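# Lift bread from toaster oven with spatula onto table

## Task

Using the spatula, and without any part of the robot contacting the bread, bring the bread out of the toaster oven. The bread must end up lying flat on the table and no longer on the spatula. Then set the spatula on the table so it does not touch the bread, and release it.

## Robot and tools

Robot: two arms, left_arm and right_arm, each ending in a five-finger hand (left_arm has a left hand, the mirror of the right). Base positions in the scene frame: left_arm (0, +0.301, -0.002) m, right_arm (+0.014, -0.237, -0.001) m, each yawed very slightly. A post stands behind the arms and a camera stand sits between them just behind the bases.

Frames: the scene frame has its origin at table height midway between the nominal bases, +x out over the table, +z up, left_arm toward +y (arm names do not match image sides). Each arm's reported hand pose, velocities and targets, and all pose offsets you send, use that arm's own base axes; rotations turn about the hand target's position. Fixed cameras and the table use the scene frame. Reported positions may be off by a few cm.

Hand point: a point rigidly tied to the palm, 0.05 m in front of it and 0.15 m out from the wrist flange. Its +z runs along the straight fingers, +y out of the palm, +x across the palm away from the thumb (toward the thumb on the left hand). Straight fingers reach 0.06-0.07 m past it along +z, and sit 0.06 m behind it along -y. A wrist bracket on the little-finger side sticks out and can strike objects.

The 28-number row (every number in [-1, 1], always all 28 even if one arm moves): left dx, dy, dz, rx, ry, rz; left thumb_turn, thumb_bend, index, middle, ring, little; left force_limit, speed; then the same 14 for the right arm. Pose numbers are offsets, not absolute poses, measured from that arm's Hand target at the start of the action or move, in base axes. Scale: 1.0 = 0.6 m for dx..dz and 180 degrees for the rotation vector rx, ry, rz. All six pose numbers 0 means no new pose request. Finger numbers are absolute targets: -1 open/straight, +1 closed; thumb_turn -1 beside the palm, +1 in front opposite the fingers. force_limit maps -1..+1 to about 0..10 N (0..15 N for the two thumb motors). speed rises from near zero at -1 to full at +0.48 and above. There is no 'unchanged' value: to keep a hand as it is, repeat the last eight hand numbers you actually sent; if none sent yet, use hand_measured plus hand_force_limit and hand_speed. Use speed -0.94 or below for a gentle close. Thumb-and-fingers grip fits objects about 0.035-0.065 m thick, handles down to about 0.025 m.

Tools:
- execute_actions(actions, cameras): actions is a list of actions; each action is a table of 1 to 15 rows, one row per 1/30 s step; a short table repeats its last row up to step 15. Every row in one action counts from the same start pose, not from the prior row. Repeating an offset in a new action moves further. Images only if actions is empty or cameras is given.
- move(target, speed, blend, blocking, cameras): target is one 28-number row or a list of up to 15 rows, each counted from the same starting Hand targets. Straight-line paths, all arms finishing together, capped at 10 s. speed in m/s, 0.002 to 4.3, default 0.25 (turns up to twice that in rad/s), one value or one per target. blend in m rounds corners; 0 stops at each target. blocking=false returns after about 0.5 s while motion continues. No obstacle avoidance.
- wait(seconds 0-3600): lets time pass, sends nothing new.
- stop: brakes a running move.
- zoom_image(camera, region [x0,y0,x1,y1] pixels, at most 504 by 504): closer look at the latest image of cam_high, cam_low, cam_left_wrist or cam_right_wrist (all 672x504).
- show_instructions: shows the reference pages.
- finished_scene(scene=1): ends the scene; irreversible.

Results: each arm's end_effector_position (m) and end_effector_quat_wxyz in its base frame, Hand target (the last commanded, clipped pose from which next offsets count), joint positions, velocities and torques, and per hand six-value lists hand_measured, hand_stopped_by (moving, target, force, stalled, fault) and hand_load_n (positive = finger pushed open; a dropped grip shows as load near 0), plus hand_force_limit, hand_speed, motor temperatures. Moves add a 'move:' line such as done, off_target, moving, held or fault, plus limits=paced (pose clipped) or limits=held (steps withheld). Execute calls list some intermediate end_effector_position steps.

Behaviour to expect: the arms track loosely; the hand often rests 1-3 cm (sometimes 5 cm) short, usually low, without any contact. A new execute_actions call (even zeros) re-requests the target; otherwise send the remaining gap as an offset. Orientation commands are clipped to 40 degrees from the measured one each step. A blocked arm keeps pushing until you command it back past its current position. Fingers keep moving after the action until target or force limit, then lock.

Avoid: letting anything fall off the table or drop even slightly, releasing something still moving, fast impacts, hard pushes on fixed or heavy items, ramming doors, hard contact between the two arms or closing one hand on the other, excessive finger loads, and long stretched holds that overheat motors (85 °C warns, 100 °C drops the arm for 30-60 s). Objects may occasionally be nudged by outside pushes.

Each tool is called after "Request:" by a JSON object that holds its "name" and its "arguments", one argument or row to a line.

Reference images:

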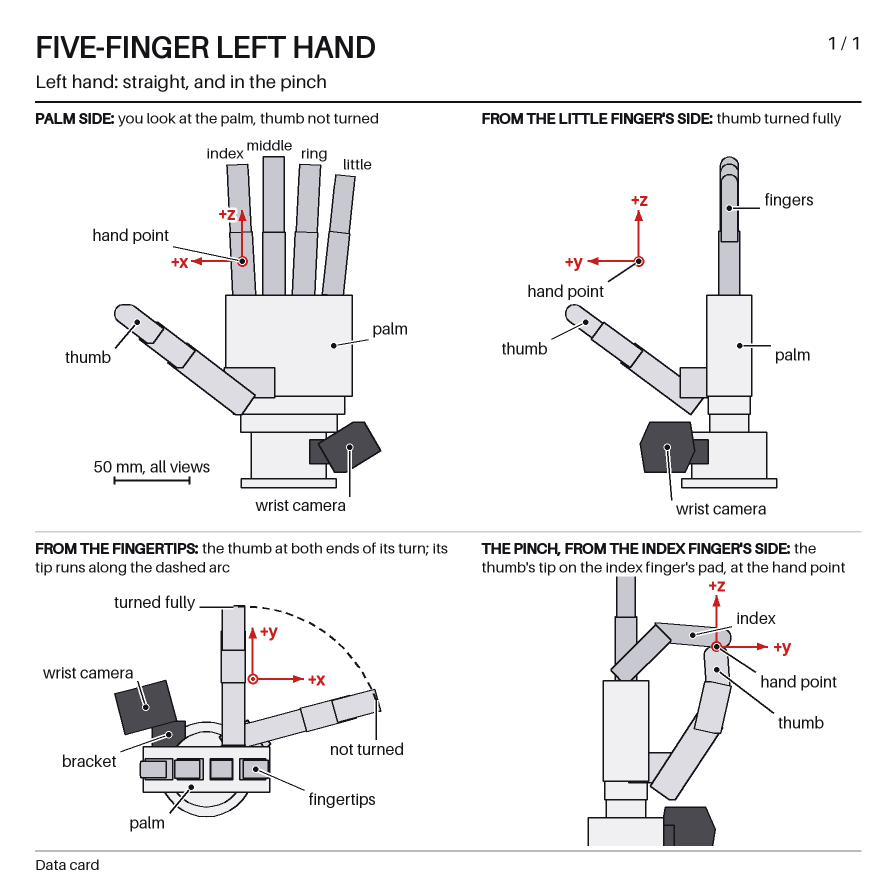

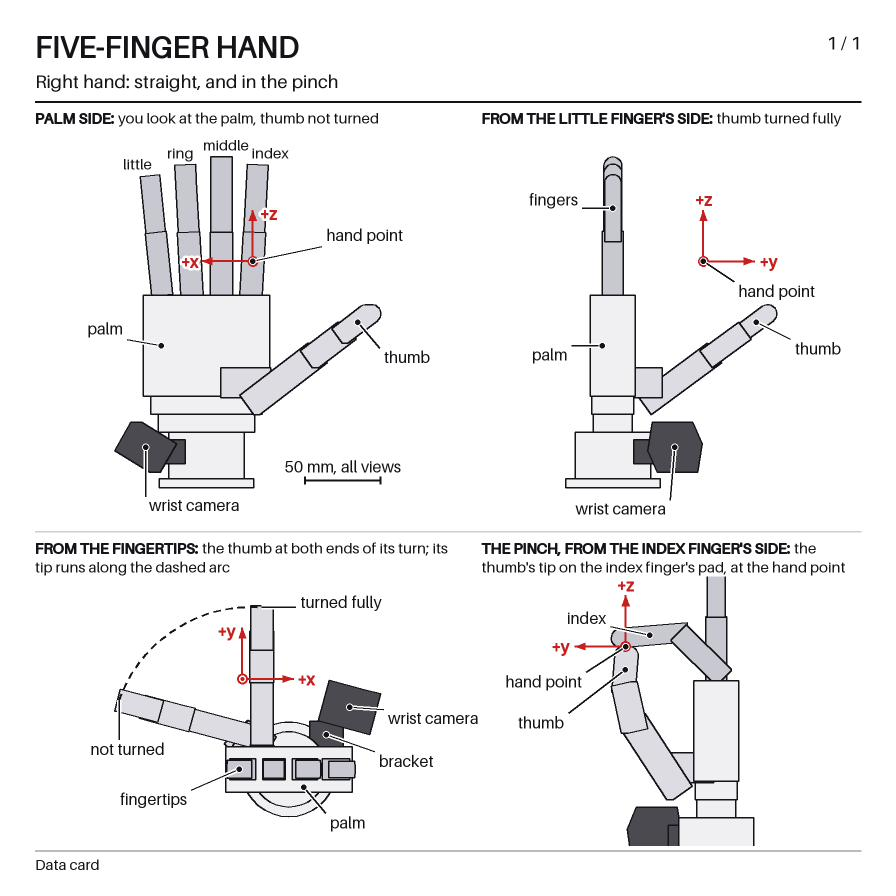

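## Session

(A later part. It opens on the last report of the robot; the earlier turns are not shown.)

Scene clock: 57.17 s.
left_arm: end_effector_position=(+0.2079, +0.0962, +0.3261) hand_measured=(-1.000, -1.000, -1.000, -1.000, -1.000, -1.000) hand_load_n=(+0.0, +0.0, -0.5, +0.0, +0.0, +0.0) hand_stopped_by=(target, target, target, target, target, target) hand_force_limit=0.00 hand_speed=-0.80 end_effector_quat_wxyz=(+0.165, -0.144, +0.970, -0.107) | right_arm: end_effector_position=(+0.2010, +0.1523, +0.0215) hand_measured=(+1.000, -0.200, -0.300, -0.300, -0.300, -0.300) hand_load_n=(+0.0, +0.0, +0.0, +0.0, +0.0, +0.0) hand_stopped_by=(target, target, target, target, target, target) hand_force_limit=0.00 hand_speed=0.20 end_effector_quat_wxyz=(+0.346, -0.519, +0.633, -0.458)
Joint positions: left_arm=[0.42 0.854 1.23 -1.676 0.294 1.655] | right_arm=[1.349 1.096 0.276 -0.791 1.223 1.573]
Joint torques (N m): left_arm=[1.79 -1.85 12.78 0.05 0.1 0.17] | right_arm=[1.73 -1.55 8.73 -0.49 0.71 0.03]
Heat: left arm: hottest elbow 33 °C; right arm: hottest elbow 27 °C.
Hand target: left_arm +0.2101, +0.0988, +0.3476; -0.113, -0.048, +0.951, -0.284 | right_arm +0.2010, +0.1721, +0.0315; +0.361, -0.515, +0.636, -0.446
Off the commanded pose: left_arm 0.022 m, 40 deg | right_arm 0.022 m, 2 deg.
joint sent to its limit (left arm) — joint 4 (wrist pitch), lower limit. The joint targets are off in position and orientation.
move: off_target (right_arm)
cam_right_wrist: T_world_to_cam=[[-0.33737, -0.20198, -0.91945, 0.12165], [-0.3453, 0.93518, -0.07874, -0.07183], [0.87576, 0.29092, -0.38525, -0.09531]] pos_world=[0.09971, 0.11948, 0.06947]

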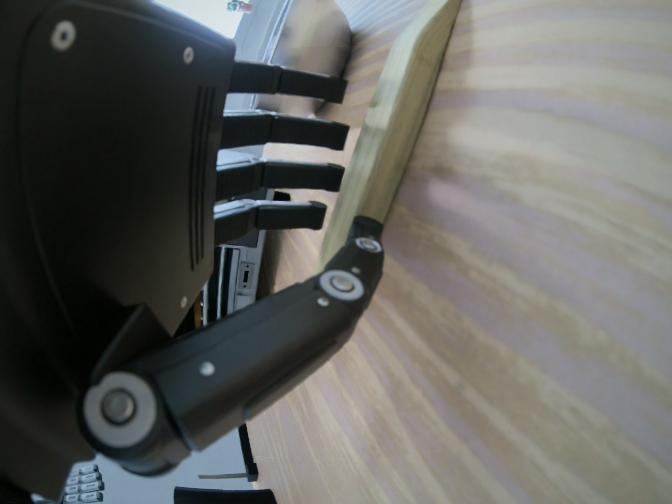

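Request:
{"name": "move", "arguments": {
  "target": [0,0,0,0,0,0,-1,-1,-1,-1,-1,-1,0,-0.8, 0,0.0,-0.017,0,0,0,1,-0.2,-0.3,-0.3,-0.3,-0.3,0,0.2],
  "speed": 0.06,
  "cameras": ["cam_right_wrist","cam_high"]
}}

Request:
{"name": "zoom_image", "arguments": {
  "camera": "cam_right_wrist",
  "region": [280, 100, 480, 300]
}}

Scene clock: 59.23 s.
left_arm: end_effector_position=(+0.2079, +0.0962, +0.3261) hand_measured=(-1.000, -1.000, -1.000, -1.000, -1.000, -1.000) hand_load_n=(+0.0, +0.0, +0.0, +0.0, +0.0, +0.0) hand_stopped_by=(target, target, target, target, target, target) hand_force_limit=0.00 hand_speed=-0.80 end_effector_quat_wxyz=(+0.165, -0.144, +0.970, -0.107) | right_arm: end_effector_position=(+0.2000, +0.1514, +0.0146) hand_measured=(+1.000, -0.200, -0.300, -0.300, -0.300, -0.300) hand_load_n=(+0.0, +0.0, +0.0, +0.0, +0.0, +0.0) hand_stopped_by=(target, target, target, target, target, target) hand_force_limit=0.00 hand_speed=0.20 end_effector_quat_wxyz=(+0.340, -0.524, +0.629, -0.463)
Joint positions: left_arm=[0.42 0.854 1.23 -1.676 0.294 1.655] | right_arm=[1.354 1.14 0.276 -0.779 1.223 1.585]
Joint torques (N m): left_arm=[1.73 -1.85 12.77 0.05 0.1 0.17] | right_arm=[1.44 -1.79 7.69 0.57 0.72 0.16]
Heat: left arm: hottest elbow 33 °C; right arm: hottest elbow 27 °C.
Hand target: left_arm +0.2101, +0.0988, +0.3476; -0.113, -0.048, +0.951, -0.284 | right_arm +0.2010, +0.1721, +0.0213; +0.361, -0.515, +0.636, -0.446
Off the commanded pose: left_arm 0.022 m, 40 deg | right_arm 0.022 m, 3 deg.
joint sent to its limit (left arm) — joint 4 (wrist pitch), lower limit. The joint targets are off in position and orientation.
move: off_target (right_arm)
cam_right_wrist: T_world_to_cam=[[-0.34114, -0.22069, -0.91374, 0.11823], [-0.34613, 0.93324, -0.09617, -0.07117], [0.87396, 0.28347, -0.39476, -0.09522]] pos_world=[0.09891, 0.1195, 0.0636]
Images, in order (width x height): cam_high 672x504, cam_right_wrist 672x504.

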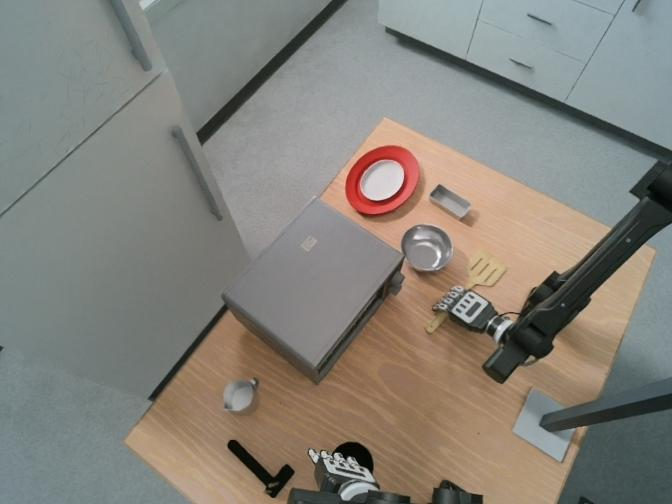

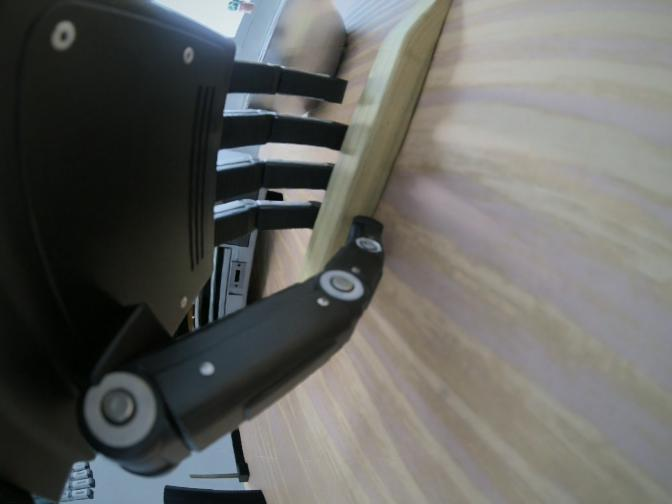

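Scaled by 2.520 from the camera's image (finer frame: 960x720).

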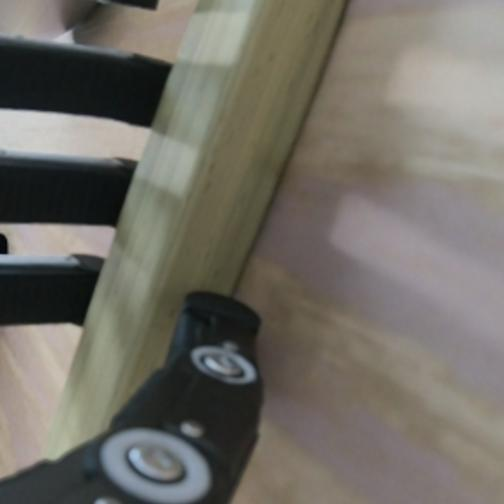

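Request:
{"name": "move", "arguments": {
  "target": [0,0,0,0,0,0,-1,-1,-1,-1,-1,-1,0,-0.8, 0,0,0,0,0,0,1,0.3,0.3,0.3,0.3,0.3,-0.4,-0.9],
  "cameras": ["cam_right_wrist","cam_high"]
}}

Request:
{"name": "zoom_image", "arguments": {
  "camera": "cam_right_wrist",
  "region": [280, 100, 480, 300]
}}

Scene clock: 61.70 s.
left_arm: end_effector_position=(+0.2079, +0.0962, +0.3261) hand_measured=(-1.000, -1.000, -1.000, -1.000, -1.000, -1.000) hand_load_n=(+0.0, +0.0, +0.0, +0.0, +0.0, +0.0) hand_stopped_by=(target, target, target, target, target, target) hand_force_limit=0.00 hand_speed=-0.80 end_effector_quat_wxyz=(+0.165, -0.144, +0.970, -0.107) | right_arm: end_effector_position=(+0.2006, +0.1515, +0.0153) hand_measured=(+1.000, -0.104, -0.106, -0.106, -0.106, -0.042) hand_load_n=(+4.0, +6.5, +6.0, +3.0, +2.0, +4.0) hand_stopped_by=(target, force, force, force, force, force) hand_force_limit=-0.40 hand_speed=-0.90 end_effector_quat_wxyz=(+0.341, -0.523, +0.628, -0.465)
Joint positions: left_arm=[0.42 0.854 1.23 -1.676 0.294 1.655] | right_arm=[1.354 1.14 0.276 -0.779 1.228 1.587]
Joint torques (N m): left_arm=[1.85 -1.9 12.78 0.05 0.1 0.17] | right_arm=[1.67 -2.55 7.75 0.8 0.54 0.05]
Heat: left arm: hottest elbow 33 °C; right arm: hottest elbow 27 °C.
Hand target: left_arm +0.2101, +0.0988, +0.3476; -0.113, -0.048, +0.951, -0.284 | right_arm +0.2010, +0.1721, +0.0213; +0.361, -0.515, +0.636, -0.446
Off the commanded pose: left_arm 0.022 m, 40 deg | right_arm 0.022 m, 3 deg.
joint sent to its limit (left arm) — joint 4 (wrist pitch), lower limit. The joint targets are off in position and orientation.
move: done
cam_right_wrist: T_world_to_cam=[[-0.33675, -0.22022, -0.91548, 0.11824], [-0.34546, 0.93336, -0.09745, -0.07101], [0.87593, 0.28344, -0.39039, -0.09592]] pos_world=[0.09931, 0.1195, 0.06388]
Images, in order (width x height): cam_high 672x504, cam_right_wrist 672x504.

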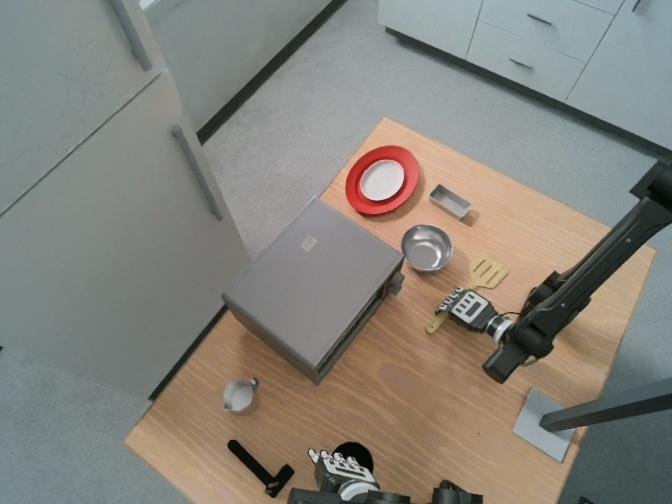

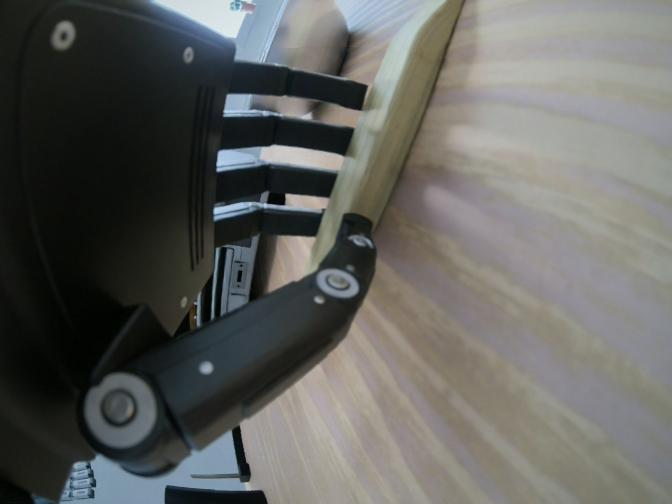

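Scaled by 2.520 from the camera's image (finer frame: 960x720).

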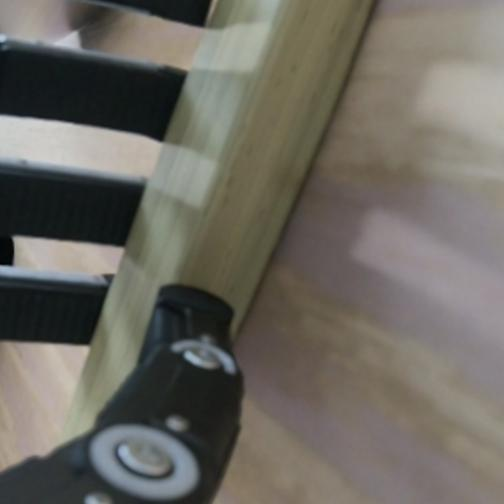

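Request:
{"name": "move", "arguments": {
  "target": [0,0,0,0,0,0,-1,-1,-1,-1,-1,-1,0,-0.8, 0,0,0,0,0,0,1,0.35,0.35,0.35,0.35,0.35,0.5,-0.9],
  "cameras": ["cam_right_wrist"]
}}

Scene clock: 62.97 s.
left_arm: end_effector_position=(+0.2079, +0.0962, +0.3261) hand_measured=(-1.000, -1.000, -1.000, -1.000, -1.000, -1.000) hand_load_n=(+0.0, +0.0, +0.0, +0.0, +0.0, +0.0) hand_stopped_by=(target, target, target, target, target, target) hand_force_limit=0.00 hand_speed=-0.80 end_effector_quat_wxyz=(+0.165, -0.144, +0.970, -0.107) | right_arm: end_effector_position=(+0.2008, +0.1514, +0.0156) hand_measured=(+1.000, -0.098, -0.100, -0.092, -0.072, +0.002) hand_load_n=(+10.5, +11.5, +9.5, +6.0, +7.5, +9.0) hand_stopped_by=(target, force, force, force, force, force) hand_force_limit=0.50 hand_speed=-0.90 end_effector_quat_wxyz=(+0.342, -0.523, +0.628, -0.465)
Joint positions: left_arm=[0.42 0.854 1.23 -1.676 0.294 1.655] | right_arm=[1.354 1.14 0.276 -0.779 1.23 1.587]
Joint torques (N m): left_arm=[1.73 -1.85 12.78 0.05 0.1 0.17] | right_arm=[1.79 -1.55 7.84 0.57 0.44 0.05]
Heat: left arm: hottest elbow 33 °C; right arm: hottest elbow 27 °C.
Hand target: left_arm +0.2101, +0.0988, +0.3476; -0.113, -0.048, +0.951, -0.284 | right_arm +0.2010, +0.1721, +0.0213; +0.361, -0.515, +0.636, -0.446
Off the commanded pose: left_arm 0.022 m, 40 deg | right_arm 0.021 m, 3 deg.
joint sent to its limit (left arm) — joint 4 (wrist pitch), lower limit. The joint targets are off in position and orientation.
move: done
cam_right_wrist: T_world_to_cam=[[-0.33541, -0.22053, -0.9159, 0.11829], [-0.34537, 0.93331, -0.09825, -0.07092], [0.87648, 0.28337, -0.38921, -0.09609]] pos_world=[0.0994, 0.1195, 0.06398]

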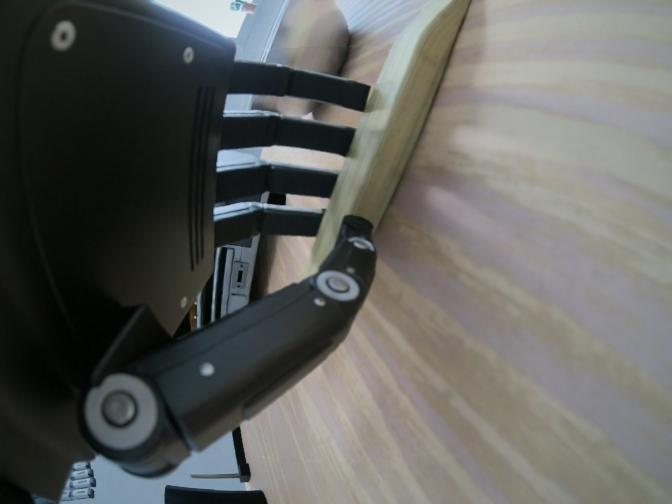

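Request:
{"name": "move", "arguments": {
  "target": [0,0,0,0,0,0,-1,-1,-1,-1,-1,-1,0,-0.8, 0,-0.02,0.17,0,0,0,1,0.35,0.35,0.35,0.35,0.35,0.5,-0.9],
  "cameras": ["cam_right_wrist","cam_high","cam_low"],
  "speed": 0.08
}}

Scene clock: 65.70 s.
left_arm: end_effector_position=(+0.2079, +0.0962, +0.3261) hand_measured=(-1.000, -1.000, -1.000, -1.000, -1.000, -1.000) hand_load_n=(+0.0, +0.0, +0.0, +0.0, +0.0, +0.0) hand_stopped_by=(target, target, target, target, target, target) hand_force_limit=0.00 hand_speed=-0.80 end_effector_quat_wxyz=(+0.165, -0.144, +0.970, -0.107) | right_arm: end_effector_position=(+0.1985, +0.1454, +0.1037) hand_measured=(+1.000, -0.100, -0.100, -0.092, -0.072, +0.002) hand_load_n=(+11.0, +14.5, +9.0, +6.0, +6.5, +6.5) hand_stopped_by=(target, force, force, force, force, force) hand_force_limit=0.50 hand_speed=-0.90 end_effector_quat_wxyz=(+0.347, -0.526, +0.627, -0.458)
Joint positions: left_arm=[0.42 0.854 1.23 -1.676 0.294 1.655] | right_arm=[1.354 0.804 0.403 -1.191 1.225 1.544]
Joint torques (N m): left_arm=[1.85 -1.9 12.77 0.05 0.09 0.17] | right_arm=[0.79 -1.55 12.22 -0.21 0.69 0.07]
Heat: left arm: hottest elbow 33 °C; right arm: hottest elbow 27 °C.
Hand target: left_arm +0.2101, +0.0988, +0.3476; -0.113, -0.048, +0.951, -0.284 | right_arm +0.2010, +0.1601, +0.1233; +0.361, -0.515, +0.636, -0.446
Off the commanded pose: left_arm 0.022 m, 40 deg | right_arm 0.025 m, 3 deg.
joint sent to its limit (left arm) — joint 4 (wrist pitch), lower limit. The joint targets are off in position and orientation.
move: off_target (right_arm)
cam_right_wrist: T_world_to_cam=[[-0.33503, -0.21521, -0.9173, 0.19623], [-0.35892, 0.92931, -0.08693, -0.05528], [0.87117, 0.30011, -0.38858, -0.05948]] pos_world=[0.09772, 0.11145, 0.15208]
Images, in order (width x height): cam_high 672x504, cam_low 672x504, cam_right_wrist 672x504.

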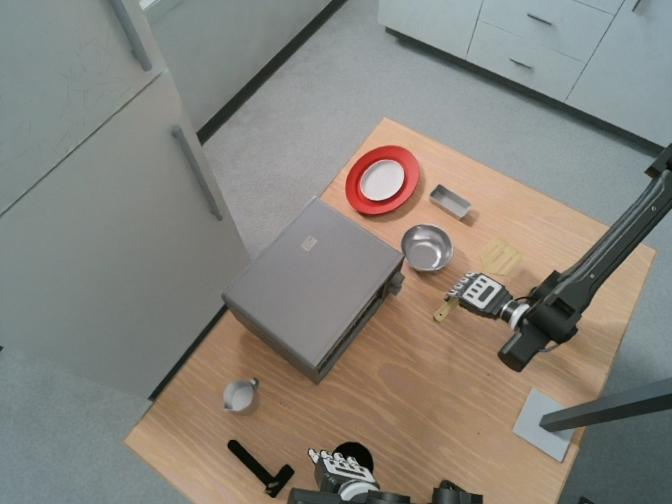

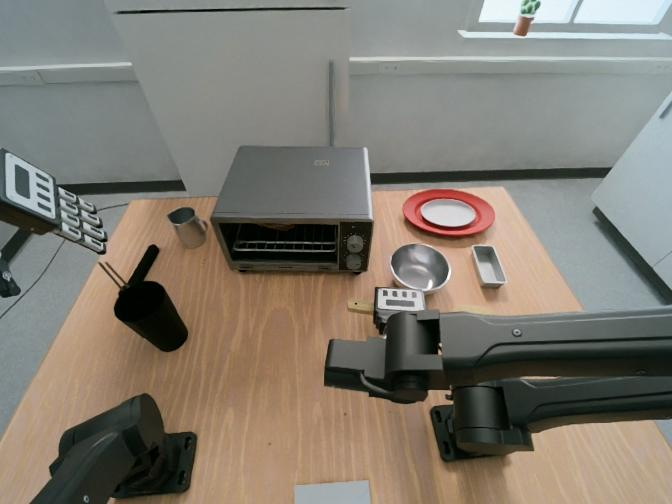

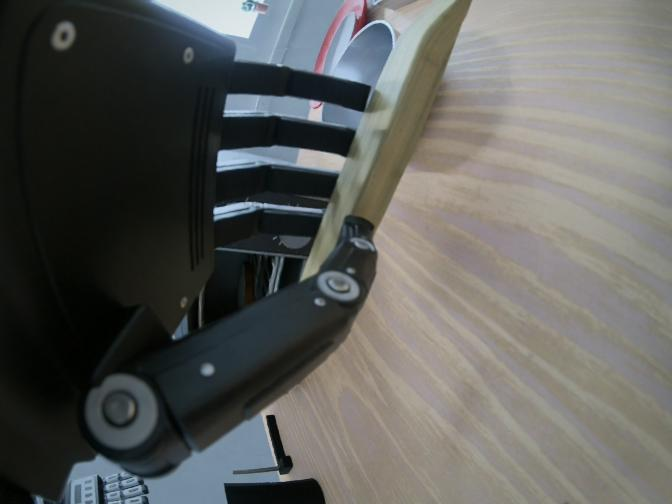

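Request:
{"name": "move", "arguments": {
  "target": [
    [-0.05,-0.13,-0.146,0.152,0.035,0.468,-1,-1,0.6,0.6,0.6,0.6,0,0, 0,0,0,0,0,0,1,0.35,0.35,0.35,0.35,0.35,0.5,-0.9],
    [0.009,-0.3175,-0.25,-0.169,0.242,0.721,-1,-1,0.6,0.6,0.6,0.6,0,0, 0,0,0,0,0,0,1,0.35,0.35,0.35,0.35,0.35,0.5,-0.9]
  ],
  "cameras": ["all"],
  "speed": 0.3
}}

Scene clock: 82.63 s.
left_arm: end_effector_position=(+0.2118, -0.0904, +0.1969) hand_measured=(-1.000, -1.000, +0.600, +0.600, +0.600, +0.600) hand_load_n=(+0.0, +0.0, +0.0, +0.0, +0.0, +0.0) hand_stopped_by=(target, target, target, target, target, target) hand_force_limit=0.00 hand_speed=0.00 end_effector_quat_wxyz=(+0.080, +0.907, -0.192, +0.365) | right_arm: end_effector_position=(+0.1985, +0.1454, +0.1037) hand_measured=(+1.000, -0.100, -0.100, -0.092, -0.072, +0.002) hand_load_n=(+11.0, +14.5, +9.0, +6.0, +6.0, +6.5) hand_stopped_by=(target, force, force, force, force, force) hand_force_limit=0.50 hand_speed=-0.90 end_effector_quat_wxyz=(+0.347, -0.526, +0.627, -0.458)
Joint positions: left_arm=[0.308 0.294 0.478 -1.133 0.483 -1.003] | right_arm=[1.354 0.804 0.403 -1.191 1.225 1.544]
Joint torques (N m): left_arm=[0.91 2.08 8.88 1.98 0.22 -0.27] | right_arm=[-0.26 -0.38 12.11 -0.46 0.72 0.01]
Heat: left arm: hottest elbow 34 °C; right arm: hottest elbow 30 °C.
Hand target: left_arm +0.2155, -0.0917, +0.1976; +0.079, +0.904, -0.191, +0.374 | right_arm +0.2010, +0.1601, +0.1233; +0.361, -0.515, +0.636, -0.446
Off the commanded pose: left_arm 0.004 m, 1 deg | right_arm 0.025 m, 3 deg.
move: done
cam_left_wrist: T_world_to_cam=[[0.56697, 0.80065, 0.19368, -0.08737], [0.14275, -0.32706, 0.93416, -0.23752], [0.81127, -0.50199, -0.29972, -0.03956]] pos_world=[0.11554, -0.02759, 0.22695]
cam_right_wrist: T_world_to_cam=[[-0.33503, -0.21521, -0.9173, 0.19623], [-0.35892, 0.92931, -0.08693, -0.05528], [0.87117, 0.30011, -0.38858, -0.05948]] pos_world=[0.09772, 0.11145, 0.15208]

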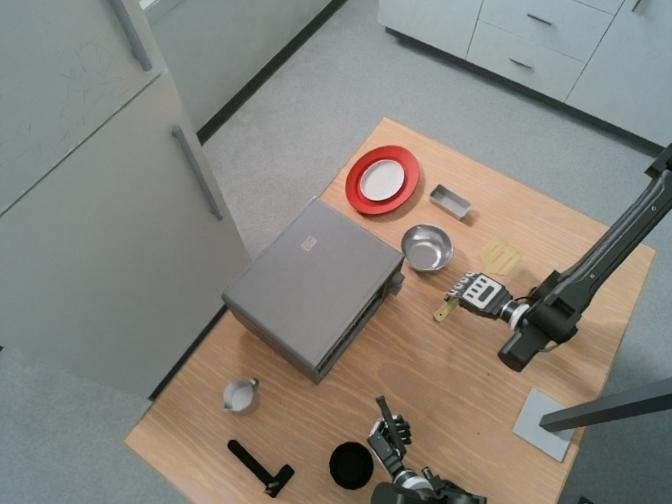

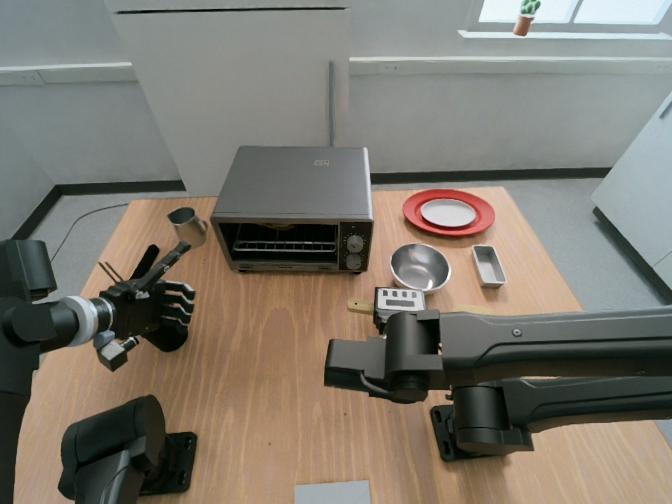

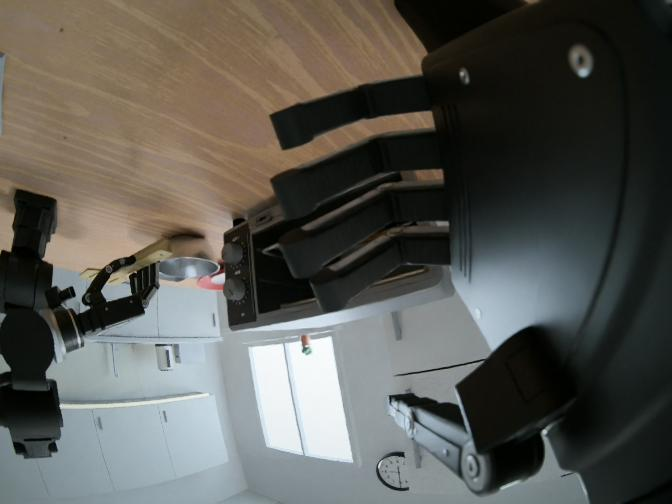

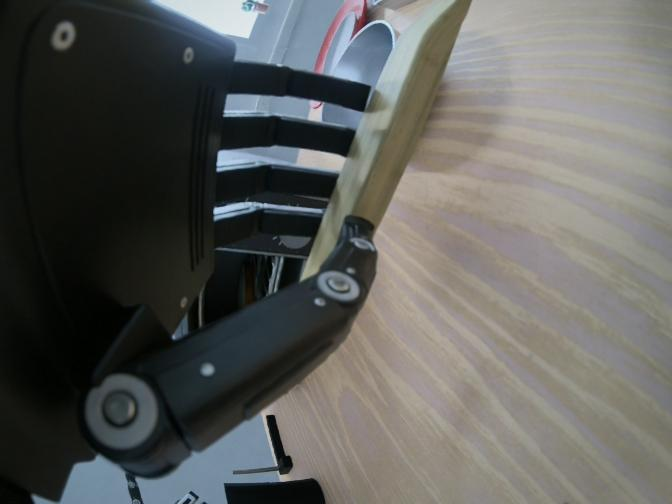

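Request:
{"name": "move", "arguments": {
  "target": [0,0,0,0,0,0,-1,-1,1,1,1,1,0,0, 0,0,0,0,0,0,1,0.35,0.35,0.35,0.35,0.35,0.5,-0.9],
  "cameras": ["cam_left_wrist"]
}}

Request:
{"name": "zoom_image", "arguments": {
  "camera": "cam_left_wrist",
  "region": [60, 150, 460, 400]
}}

Scene clock: 83.93 s.
left_arm: end_effector_position=(+0.2118, -0.0904, +0.1969) hand_measured=(-1.000, -1.000, +1.000, +1.000, +1.000, +1.000) hand_load_n=(+0.0, +0.0, +0.0, +0.0, +0.0, +0.0) hand_stopped_by=(target, target, target, target, target, target) hand_force_limit=0.00 hand_speed=0.00 end_effector_quat_wxyz=(+0.080, +0.907, -0.192, +0.365) | right_arm: end_effector_position=(+0.1985, +0.1454, +0.1037) hand_measured=(+1.000, -0.100, -0.100, -0.092, -0.072, +0.002) hand_load_n=(+11.0, +15.0, +9.0, +6.0, +6.0, +6.0) hand_stopped_by=(target, force, force, force, force, force) hand_force_limit=0.50 hand_speed=-0.90 end_effector_quat_wxyz=(+0.347, -0.526, +0.627, -0.458)
Joint positions: left_arm=[0.308 0.294 0.478 -1.133 0.483 -1.003] | right_arm=[1.354 0.804 0.403 -1.191 1.225 1.544]
Joint torques (N m): left_arm=[0.85 2.08 8.9 1.96 0.23 -0.27] | right_arm=[-0.44 -0.85 12.12 -0.53 0.68 0.01]
Heat: left arm: hottest elbow 34 °C; right arm: hottest elbow 30 °C.
Hand target: left_arm +0.2155, -0.0917, +0.1976; +0.079, +0.904, -0.191, +0.374 | right_arm +0.2010, +0.1601, +0.1233; +0.361, -0.515, +0.636, -0.446
Off the commanded pose: left_arm 0.004 m, 1 deg | right_arm 0.025 m, 3 deg.
move: done
cam_left_wrist: T_world_to_cam=[[0.56697, 0.80065, 0.19368, -0.08737], [0.14275, -0.32706, 0.93416, -0.23752], [0.81127, -0.50199, -0.29972, -0.03956]] pos_world=[0.11554, -0.02759, 0.22695]

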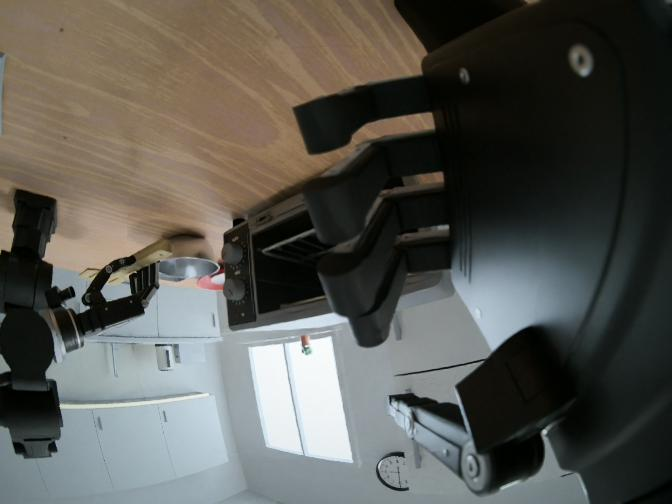

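Scaled by 1.260 from the camera's image (finer frame: 960x720).

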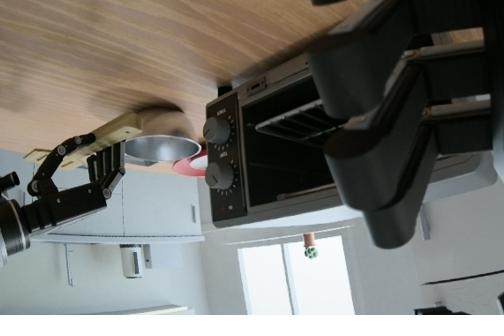

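Request:
{"name": "move", "arguments": {
  "target": [0,0,0,0,0,0.111,-1,-1,-1,-1,-1,-1,0,0, 0,0,0,0,0,0,1,0.35,0.35,0.35,0.35,0.35,0.5,-0.9],
  "cameras": ["cam_left_wrist"]
}}

Request:
{"name": "zoom_image", "arguments": {
  "camera": "cam_left_wrist",
  "region": [160, 180, 430, 380]
}}

Scene clock: 86.90 s.
left_arm: end_effector_position=(+0.2168, -0.0910, +0.1995) hand_measured=(-1.000, -1.000, -1.000, -1.000, -1.000, -1.000) hand_load_n=(+0.0, +0.0, +0.0, +0.0, +0.0, +0.0) hand_stopped_by=(target, target, target, target, target, target) hand_force_limit=0.00 hand_speed=0.00 end_effector_quat_wxyz=(+0.012, +0.921, -0.035, +0.388) | right_arm: end_effector_position=(+0.1985, +0.1454, +0.1037) hand_measured=(+1.000, -0.100, -0.100, -0.092, -0.072, +0.002) hand_load_n=(+11.5, +14.5, +9.0, +6.0, +6.0, +6.5) hand_stopped_by=(target, force, force, force, force, force) hand_force_limit=0.50 hand_speed=-0.90 end_effector_quat_wxyz=(+0.347, -0.526, +0.627, -0.458)
Joint positions: left_arm=[-0.305 0.105 0.447 -1.13 -0.168 -1.729] | right_arm=[1.354 0.804 0.403 -1.191 1.225 1.544]
Joint torques (N m): left_arm=[0.79 3.96 9.69 0.87 -0.22 -0.23] | right_arm=[-0.32 -0.85 11.97 -0.42 0.74 0.02]
Motor temperatures (°C): left_arm=[25 23 35 20 22 24] | right_arm=[23 19 30 23 23 25]
Heat: left arm: hottest elbow 35 °C; right arm: hottest elbow 30 °C.
Hand target: left_arm +0.2155, -0.0917, +0.1976; +0.013, +0.923, -0.031, +0.382 | right_arm +0.2010, +0.1601, +0.1233; +0.361, -0.515, +0.636, -0.446
Off the commanded pose: left_arm 0.002 m, 1 deg | right_arm 0.025 m, 3 deg.
move: done
cam_left_wrist: T_world_to_cam=[[0.25638, 0.94356, 0.20971, -0.01307], [0.21641, -0.26748, 0.93895, -0.25237], [0.94204, -0.19534, -0.27277, -0.04901]] pos_world=[0.10414, -0.06475, 0.22634]

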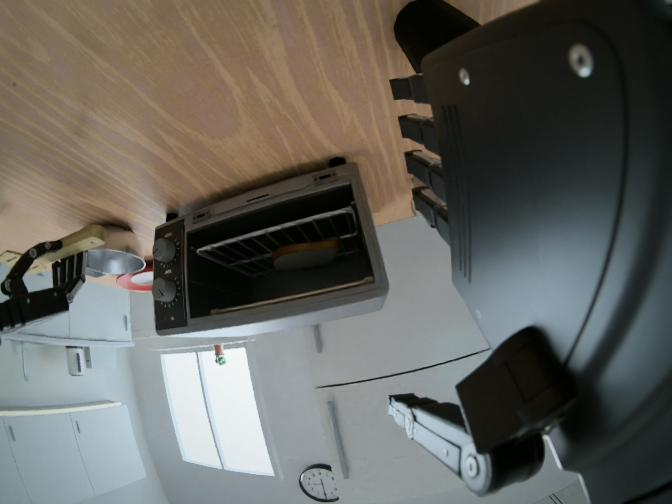

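Scaled by 1.867 from the camera's image (finer frame: 960x720).

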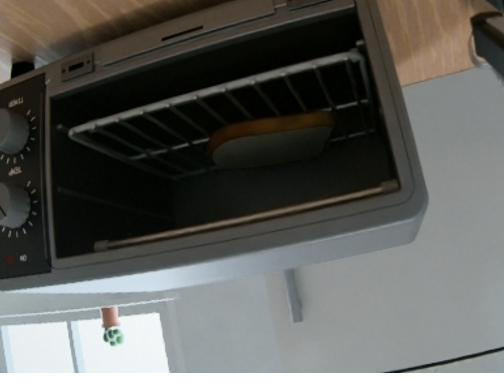

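Request:
{"name": "move", "arguments": {
  "target": [0,0,0,0,0,0,-1,-1,-1,-1,-1,-1,0,0, 0.01,0.075,-0.09,0,0,0,1,0.35,0.35,0.35,0.35,0.35,0.5,-0.9],
  "cameras": ["cam_right_wrist","cam_low"],
  "speed": 0.12
}}

Scene clock: 95.27 s.
left_arm: end_effector_position=(+0.2169, -0.0910, +0.1995) hand_measured=(-1.000, -1.000, -1.000, -1.000, -1.000, -1.000) hand_load_n=(+0.0, +0.0, +0.0, +0.0, +0.0, +0.0) hand_stopped_by=(target, target, target, target, target, target) hand_force_limit=0.00 hand_speed=0.00 end_effector_quat_wxyz=(+0.012, +0.921, -0.035, +0.388) | right_arm: end_effector_position=(+0.2039, +0.1831, +0.0571) hand_measured=(+1.000, -0.100, -0.100, -0.092, -0.072, +0.002) hand_load_n=(+11.0, +14.5, +9.0, +6.0, +6.5, +6.5) hand_stopped_by=(target, force, force, force, force, force) hand_force_limit=0.50 hand_speed=-0.90 end_effector_quat_wxyz=(+0.345, -0.520, +0.632, -0.459)
Joint positions: left_arm=[-0.306 0.105 0.447 -1.13 -0.169 -1.73] | right_arm=[1.369 1.103 0.408 -0.974 1.222 1.631]
Joint torques (N m): left_arm=[0.85 4.01 9.72 0.87 -0.22 -0.25] | right_arm=[0.26 -3.14 9.73 0.69 0.82 -0.22]
Heat: left arm: hottest elbow 36 °C; right arm: hottest elbow 31 °C.
Hand target: left_arm +0.2155, -0.0917, +0.1976; +0.013, +0.923, -0.031, +0.382 | right_arm +0.2070, +0.2051, +0.0693; +0.361, -0.515, +0.636, -0.446
Off the commanded pose: left_arm 0.002 m, 1 deg | right_arm 0.025 m, 2 deg.
move: off_target (right_arm)
cam_right_wrist: T_world_to_cam=[[-0.33822, -0.20513, -0.91844, 0.16224], [-0.34536, 0.93491, -0.08162, -0.09656], [0.8754, 0.28959, -0.38705, -0.09263]] pos_world=[0.10261, 0.15038, 0.10528]
Images, in order (width x height): cam_low 672x504, cam_right_wrist 672x504.

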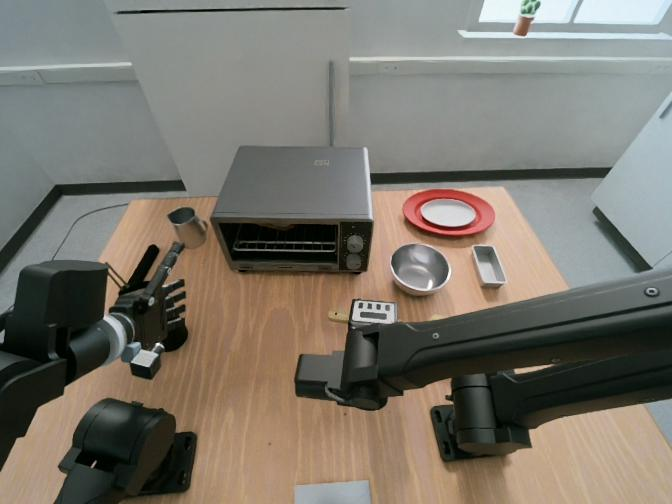

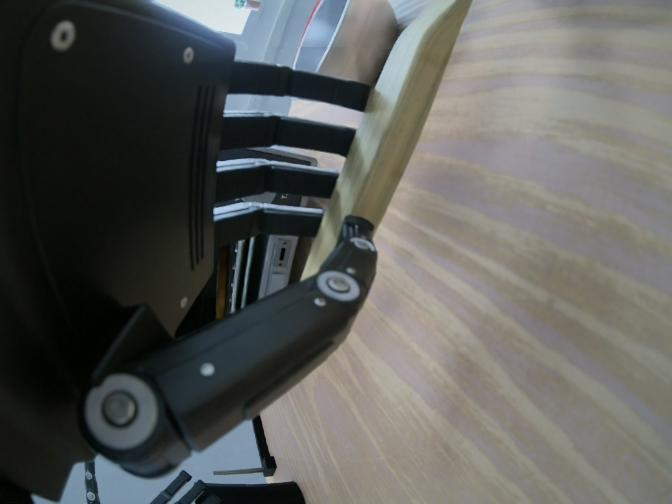

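Request:
{"name": "move", "arguments": {
  "target": [0,0,0,0,0,0,-1,-1,-1,-1,-1,-1,0,0, 0,0,-0.062,0,0,0,1,0.35,0.35,0.35,0.35,0.35,0.5,-0.9],
  "cameras": ["cam_right_wrist","cam_low"],
  "speed": 0.04
}}

Scene clock: 97.37 s.
left_arm: end_effector_position=(+0.2169, -0.0910, +0.1995) hand_measured=(-1.000, -1.000, -1.000, -1.000, -1.000, -1.000) hand_load_n=(+0.0, +0.0, +0.0, +0.5, +0.0, +0.0) hand_stopped_by=(target, target, target, target, target, target) hand_force_limit=0.00 hand_speed=0.00 end_effector_quat_wxyz=(+0.012, +0.921, -0.035, +0.388) | right_arm: end_effector_position=(+0.2076, +0.2011, +0.0322) hand_measured=(+1.000, -0.100, -0.100, -0.092, -0.072, +0.002) hand_load_n=(+11.0, +14.5, +9.0, +6.0, +6.5, +6.5) hand_stopped_by=(target, force, force, force, force, force) hand_force_limit=0.50 hand_speed=-0.90 end_effector_quat_wxyz=(+0.359, -0.511, +0.640, -0.448)
Joint positions: left_arm=[-0.306 0.105 0.447 -1.13 -0.169 -1.73] | right_arm=[1.369 1.221 0.396 -0.8 1.222 1.631]
Joint torques (N m): left_arm=[0.79 4.01 9.7 0.87 -0.22 -0.25] | right_arm=[0.91 -4.13 5.93 0.59 0.92 -0.21]
Heat: left arm: hottest elbow 36 °C; right arm: hottest elbow 31 °C.
Hand target: left_arm +0.2155, -0.0917, +0.1976; +0.013, +0.923, -0.031, +0.382 | right_arm +0.2070, +0.2051, +0.0321; +0.361, -0.515, +0.636, -0.446
Off the commanded pose: left_arm 0.002 m, 1 deg | right_arm 0.004 m, 1 deg.
move: done
cam_right_wrist: T_world_to_cam=[[-0.33018, -0.16621, -0.92917, 0.13522], [-0.34485, 0.93757, -0.04517, -0.11599], [0.87867, 0.30551, -0.36689, -0.11523]] pos_world=[0.1059, 0.16642, 0.07813]
Images, in order (width x height): cam_low 672x504, cam_right_wrist 672x504.

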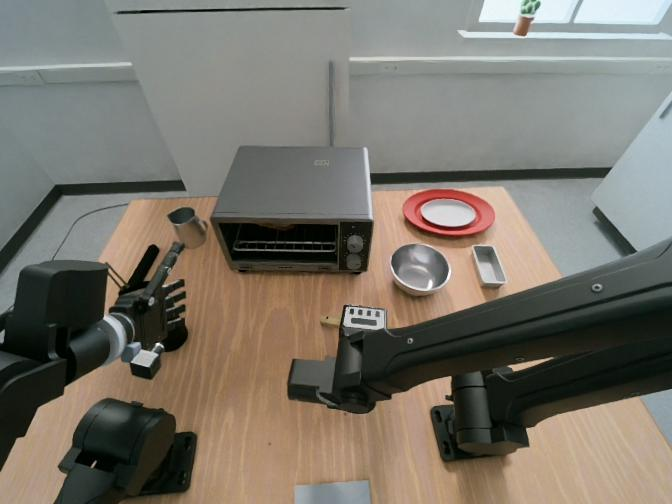

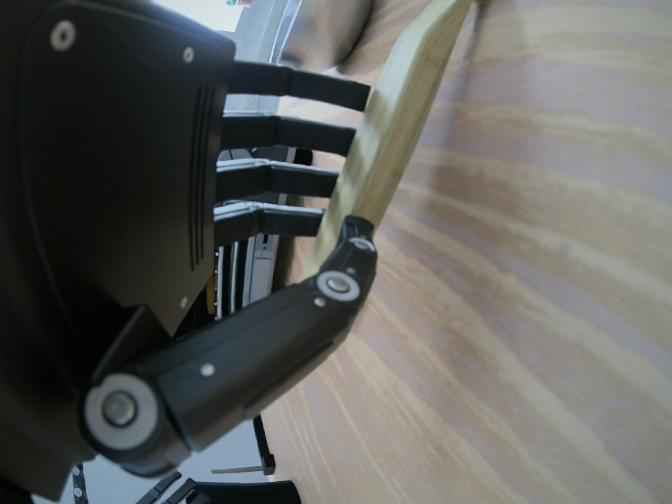

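Request:
{"name": "move", "arguments": {
  "target": [0,0,0,0,0,0,-1,-1,-1,-1,-1,-1,0,0, 0,0,-0.022,0,0,0,1,0.35,0.35,0.35,0.35,0.35,0.5,-0.9],
  "cameras": ["cam_right_wrist"],
  "speed": 0.03
}}

Scene clock: 99.13 s.
left_arm: end_effector_position=(+0.2169, -0.0910, +0.1995) hand_measured=(-1.000, -1.000, -1.000, -1.000, -1.000, -1.000) hand_load_n=(+0.0, +0.0, +0.0, +0.0, +0.0, +0.0) hand_stopped_by=(target, target, target, target, target, target) hand_force_limit=0.00 hand_speed=0.00 end_effector_quat_wxyz=(+0.012, +0.921, -0.035, +0.388) | right_arm: end_effector_position=(+0.2068, +0.1993, +0.0195) hand_measured=(+1.000, -0.100, -0.100, -0.092, -0.072, +0.002) hand_load_n=(+12.0, +11.5, +11.0, +6.0, +6.0, +6.0) hand_stopped_by=(target, force, force, force, force, force) hand_force_limit=0.50 hand_speed=-0.90 end_effector_quat_wxyz=(+0.349, -0.523, +0.630, -0.455)
Joint positions: left_arm=[-0.306 0.105 0.447 -1.13 -0.169 -1.73] | right_arm=[1.369 1.267 0.385 -0.748 1.222 1.596]
Joint torques (N m): left_arm=[0.79 4.01 9.7 0.87 -0.22 -0.25] | right_arm=[0.32 -4.42 4.98 1.17 0.84 0.04]
Heat: left arm: hottest elbow 36 °C; right arm: hottest elbow 31 °C.
Hand target: left_arm +0.2155, -0.0917, +0.1976; +0.013, +0.923, -0.031, +0.382 | right_arm +0.2070, +0.2051, +0.0189; +0.361, -0.515, +0.636, -0.446
Off the commanded pose: left_arm 0.002 m, 1 deg | right_arm 0.006 m, 2 deg.
move: done
cam_right_wrist: T_world_to_cam=[[-0.33565, -0.20432, -0.91956, 0.13134], [-0.35656, 0.93112, -0.07673, -0.11082], [0.87189, 0.30212, -0.38538, -0.11624]] pos_world=[0.10591, 0.16514, 0.06747]

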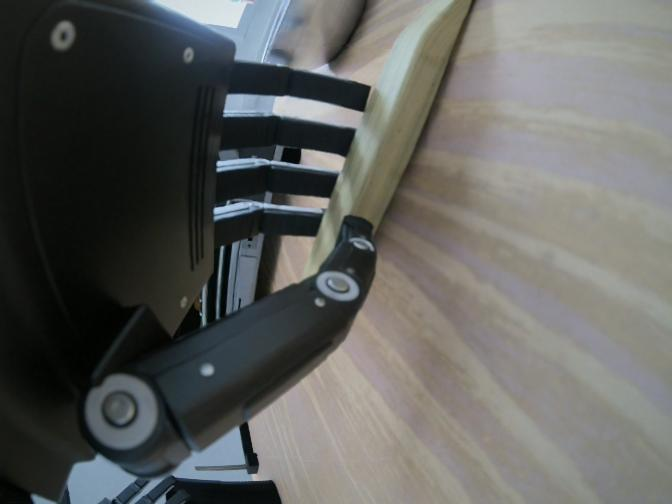

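Request:
{"name": "move", "arguments": {
  "target": [0,0,0,0,0,0,-1,-1,-1,-1,-1,-1,0,0, 0,0,0,0,0,0,1,-0.2,-0.3,-0.3,-0.3,-0.3,0,-0.9],
  "cameras": ["cam_right_wrist"]
}}

Request:
{"name": "zoom_image", "arguments": {
  "camera": "cam_right_wrist",
  "region": [280, 100, 480, 300]
}}

Scene clock: 101.23 s.
left_arm: end_effector_position=(+0.2169, -0.0910, +0.1995) hand_measured=(-1.000, -1.000, -1.000, -1.000, -1.000, -1.000) hand_load_n=(+0.0, +0.0, +0.0, +0.0, +0.0, +0.0) hand_stopped_by=(target, target, target, target, target, target) hand_force_limit=0.00 hand_speed=0.00 end_effector_quat_wxyz=(+0.012, +0.921, -0.035, +0.388) | right_arm: end_effector_position=(+0.2070, +0.2002, +0.0190) hand_measured=(+1.000, -0.200, -0.300, -0.300, -0.300, -0.300) hand_load_n=(+0.0, +0.0, +0.0, +0.0, +0.0, +0.0) hand_stopped_by=(target, target, target, target, target, target) hand_force_limit=0.00 hand_speed=-0.90 end_effector_quat_wxyz=(+0.352, -0.521, +0.632, -0.453)
Joint positions: left_arm=[-0.306 0.105 0.447 -1.13 -0.169 -1.73] | right_arm=[1.369 1.267 0.382 -0.736 1.222 1.596]
Joint torques (N m): left_arm=[0.79 4.01 9.7 0.87 -0.22 -0.25] | right_arm=[1.14 -4.13 5.26 0.61 0.88 0.02]
Heat: left arm: hottest elbow 36 °C; right arm: hottest elbow 30 °C.
Hand target: left_arm +0.2155, -0.0917, +0.1976; +0.013, +0.923, -0.031, +0.382 | right_arm +0.2070, +0.2051, +0.0189; +0.361, -0.515, +0.636, -0.446
Off the commanded pose: left_arm 0.002 m, 1 deg | right_arm 0.005 m, 2 deg.
move: done
cam_right_wrist: T_world_to_cam=[[-0.33393, -0.19601, -0.92199, 0.12915], [-0.35641, 0.93178, -0.069, -0.11196], [0.87262, 0.30556, -0.38101, -0.11779]] pos_world=[0.10601, 0.16563, 0.06646]

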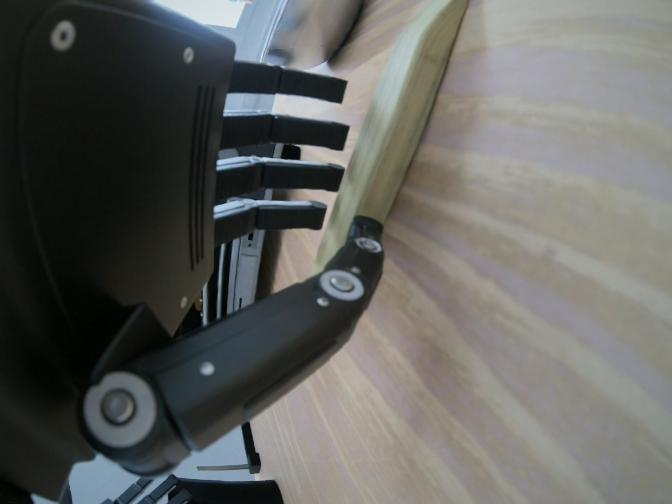

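Scaled by 2.520 from the camera's image (finer frame: 960x720).

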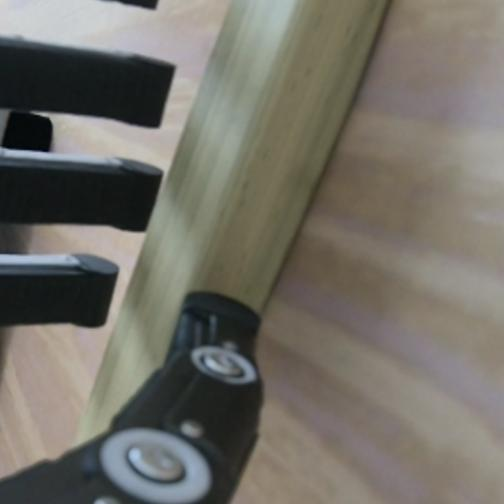

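Request:
{"name": "move", "arguments": {
  "target": [
    [0,0,0,0,0,0,-1,-1,-1,-1,-1,-1,0,0, -0.005,0,0.055,0,0,0,1,-0.2,-0.3,-0.3,-0.3,-0.3,0,-0.9],
    [0,0,0,0,0,0,-1,-1,-1,-1,-1,-1,0,0, 0.006,0.072,0.055,0,0,0,1,-0.2,-0.3,-0.3,-0.3,-0.3,0,-0.9]
  ],
  "cameras": ["cam_right_wrist", "cam_high"],
  "speed": 0.08,
  "blend": 0.01
}}

Scene clock: 103.63 s.
left_arm: end_effector_position=(+0.2169, -0.0910, +0.1995) hand_measured=(-1.000, -1.000, -1.000, -1.000, -1.000, -1.000) hand_load_n=(+0.0, +0.0, +0.0, +0.0, +0.0, +0.0) hand_stopped_by=(target, target, target, target, target, target) hand_force_limit=0.00 hand_speed=0.00 end_effector_quat_wxyz=(+0.012, +0.921, -0.035, +0.388) | right_arm: end_effector_position=(+0.2119, +0.2299, +0.0432) hand_measured=(+1.000, -0.200, -0.300, -0.300, -0.300, -0.300) hand_load_n=(+0.0, +0.0, +0.0, +0.0, +0.0, +0.0) hand_stopped_by=(target, target, target, target, target, target) hand_force_limit=0.00 hand_speed=-0.90 end_effector_quat_wxyz=(+0.348, -0.519, +0.633, -0.457)
Joint positions: left_arm=[-0.306 0.105 0.447 -1.13 -0.169 -1.73] | right_arm=[1.375 1.297 0.5 -0.877 1.222 1.644]
Joint torques (N m): left_arm=[0.79 4.01 9.7 0.85 -0.22 -0.25] | right_arm=[1.61 -5.48 8.7 -0.76 0.75 0.07]
Heat: left arm: hottest elbow 36 °C; right arm: hottest elbow 30 °C.
Hand target: left_arm +0.2155, -0.0917, +0.1976; +0.013, +0.923, -0.031, +0.382 | right_arm +0.2106, +0.2483, +0.0519; +0.361, -0.515, +0.636, -0.446
Off the commanded pose: left_arm 0.002 m, 1 deg | right_arm 0.020 m, 2 deg.
move: off_target (right_arm)
cam_right_wrist: T_world_to_cam=[[-0.33614, -0.19954, -0.92043, 0.16015], [-0.34702, 0.93478, -0.07592, -0.13855], [0.87555, 0.29389, -0.38346, -0.11976]] pos_world=[0.11061, 0.19667, 0.09097]
Images, in order (width x height): cam_high 672x504, cam_right_wrist 672x504.

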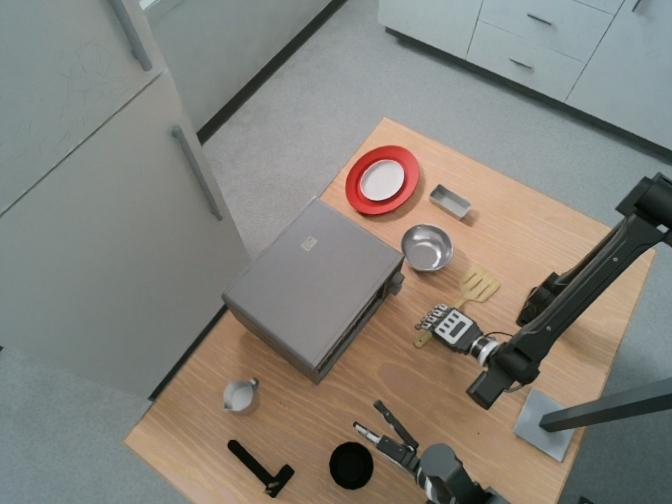

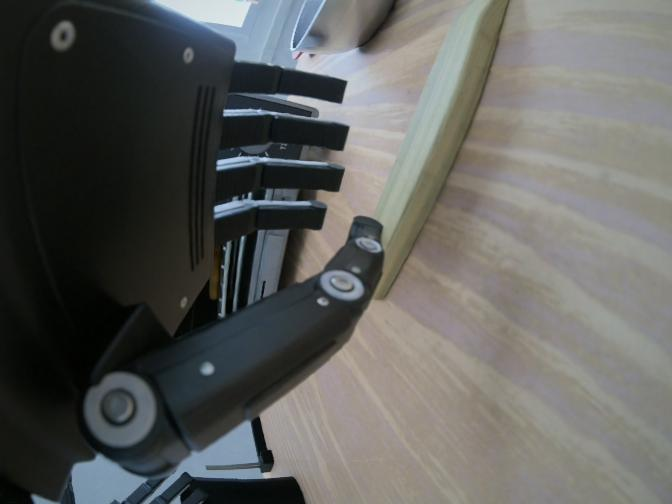

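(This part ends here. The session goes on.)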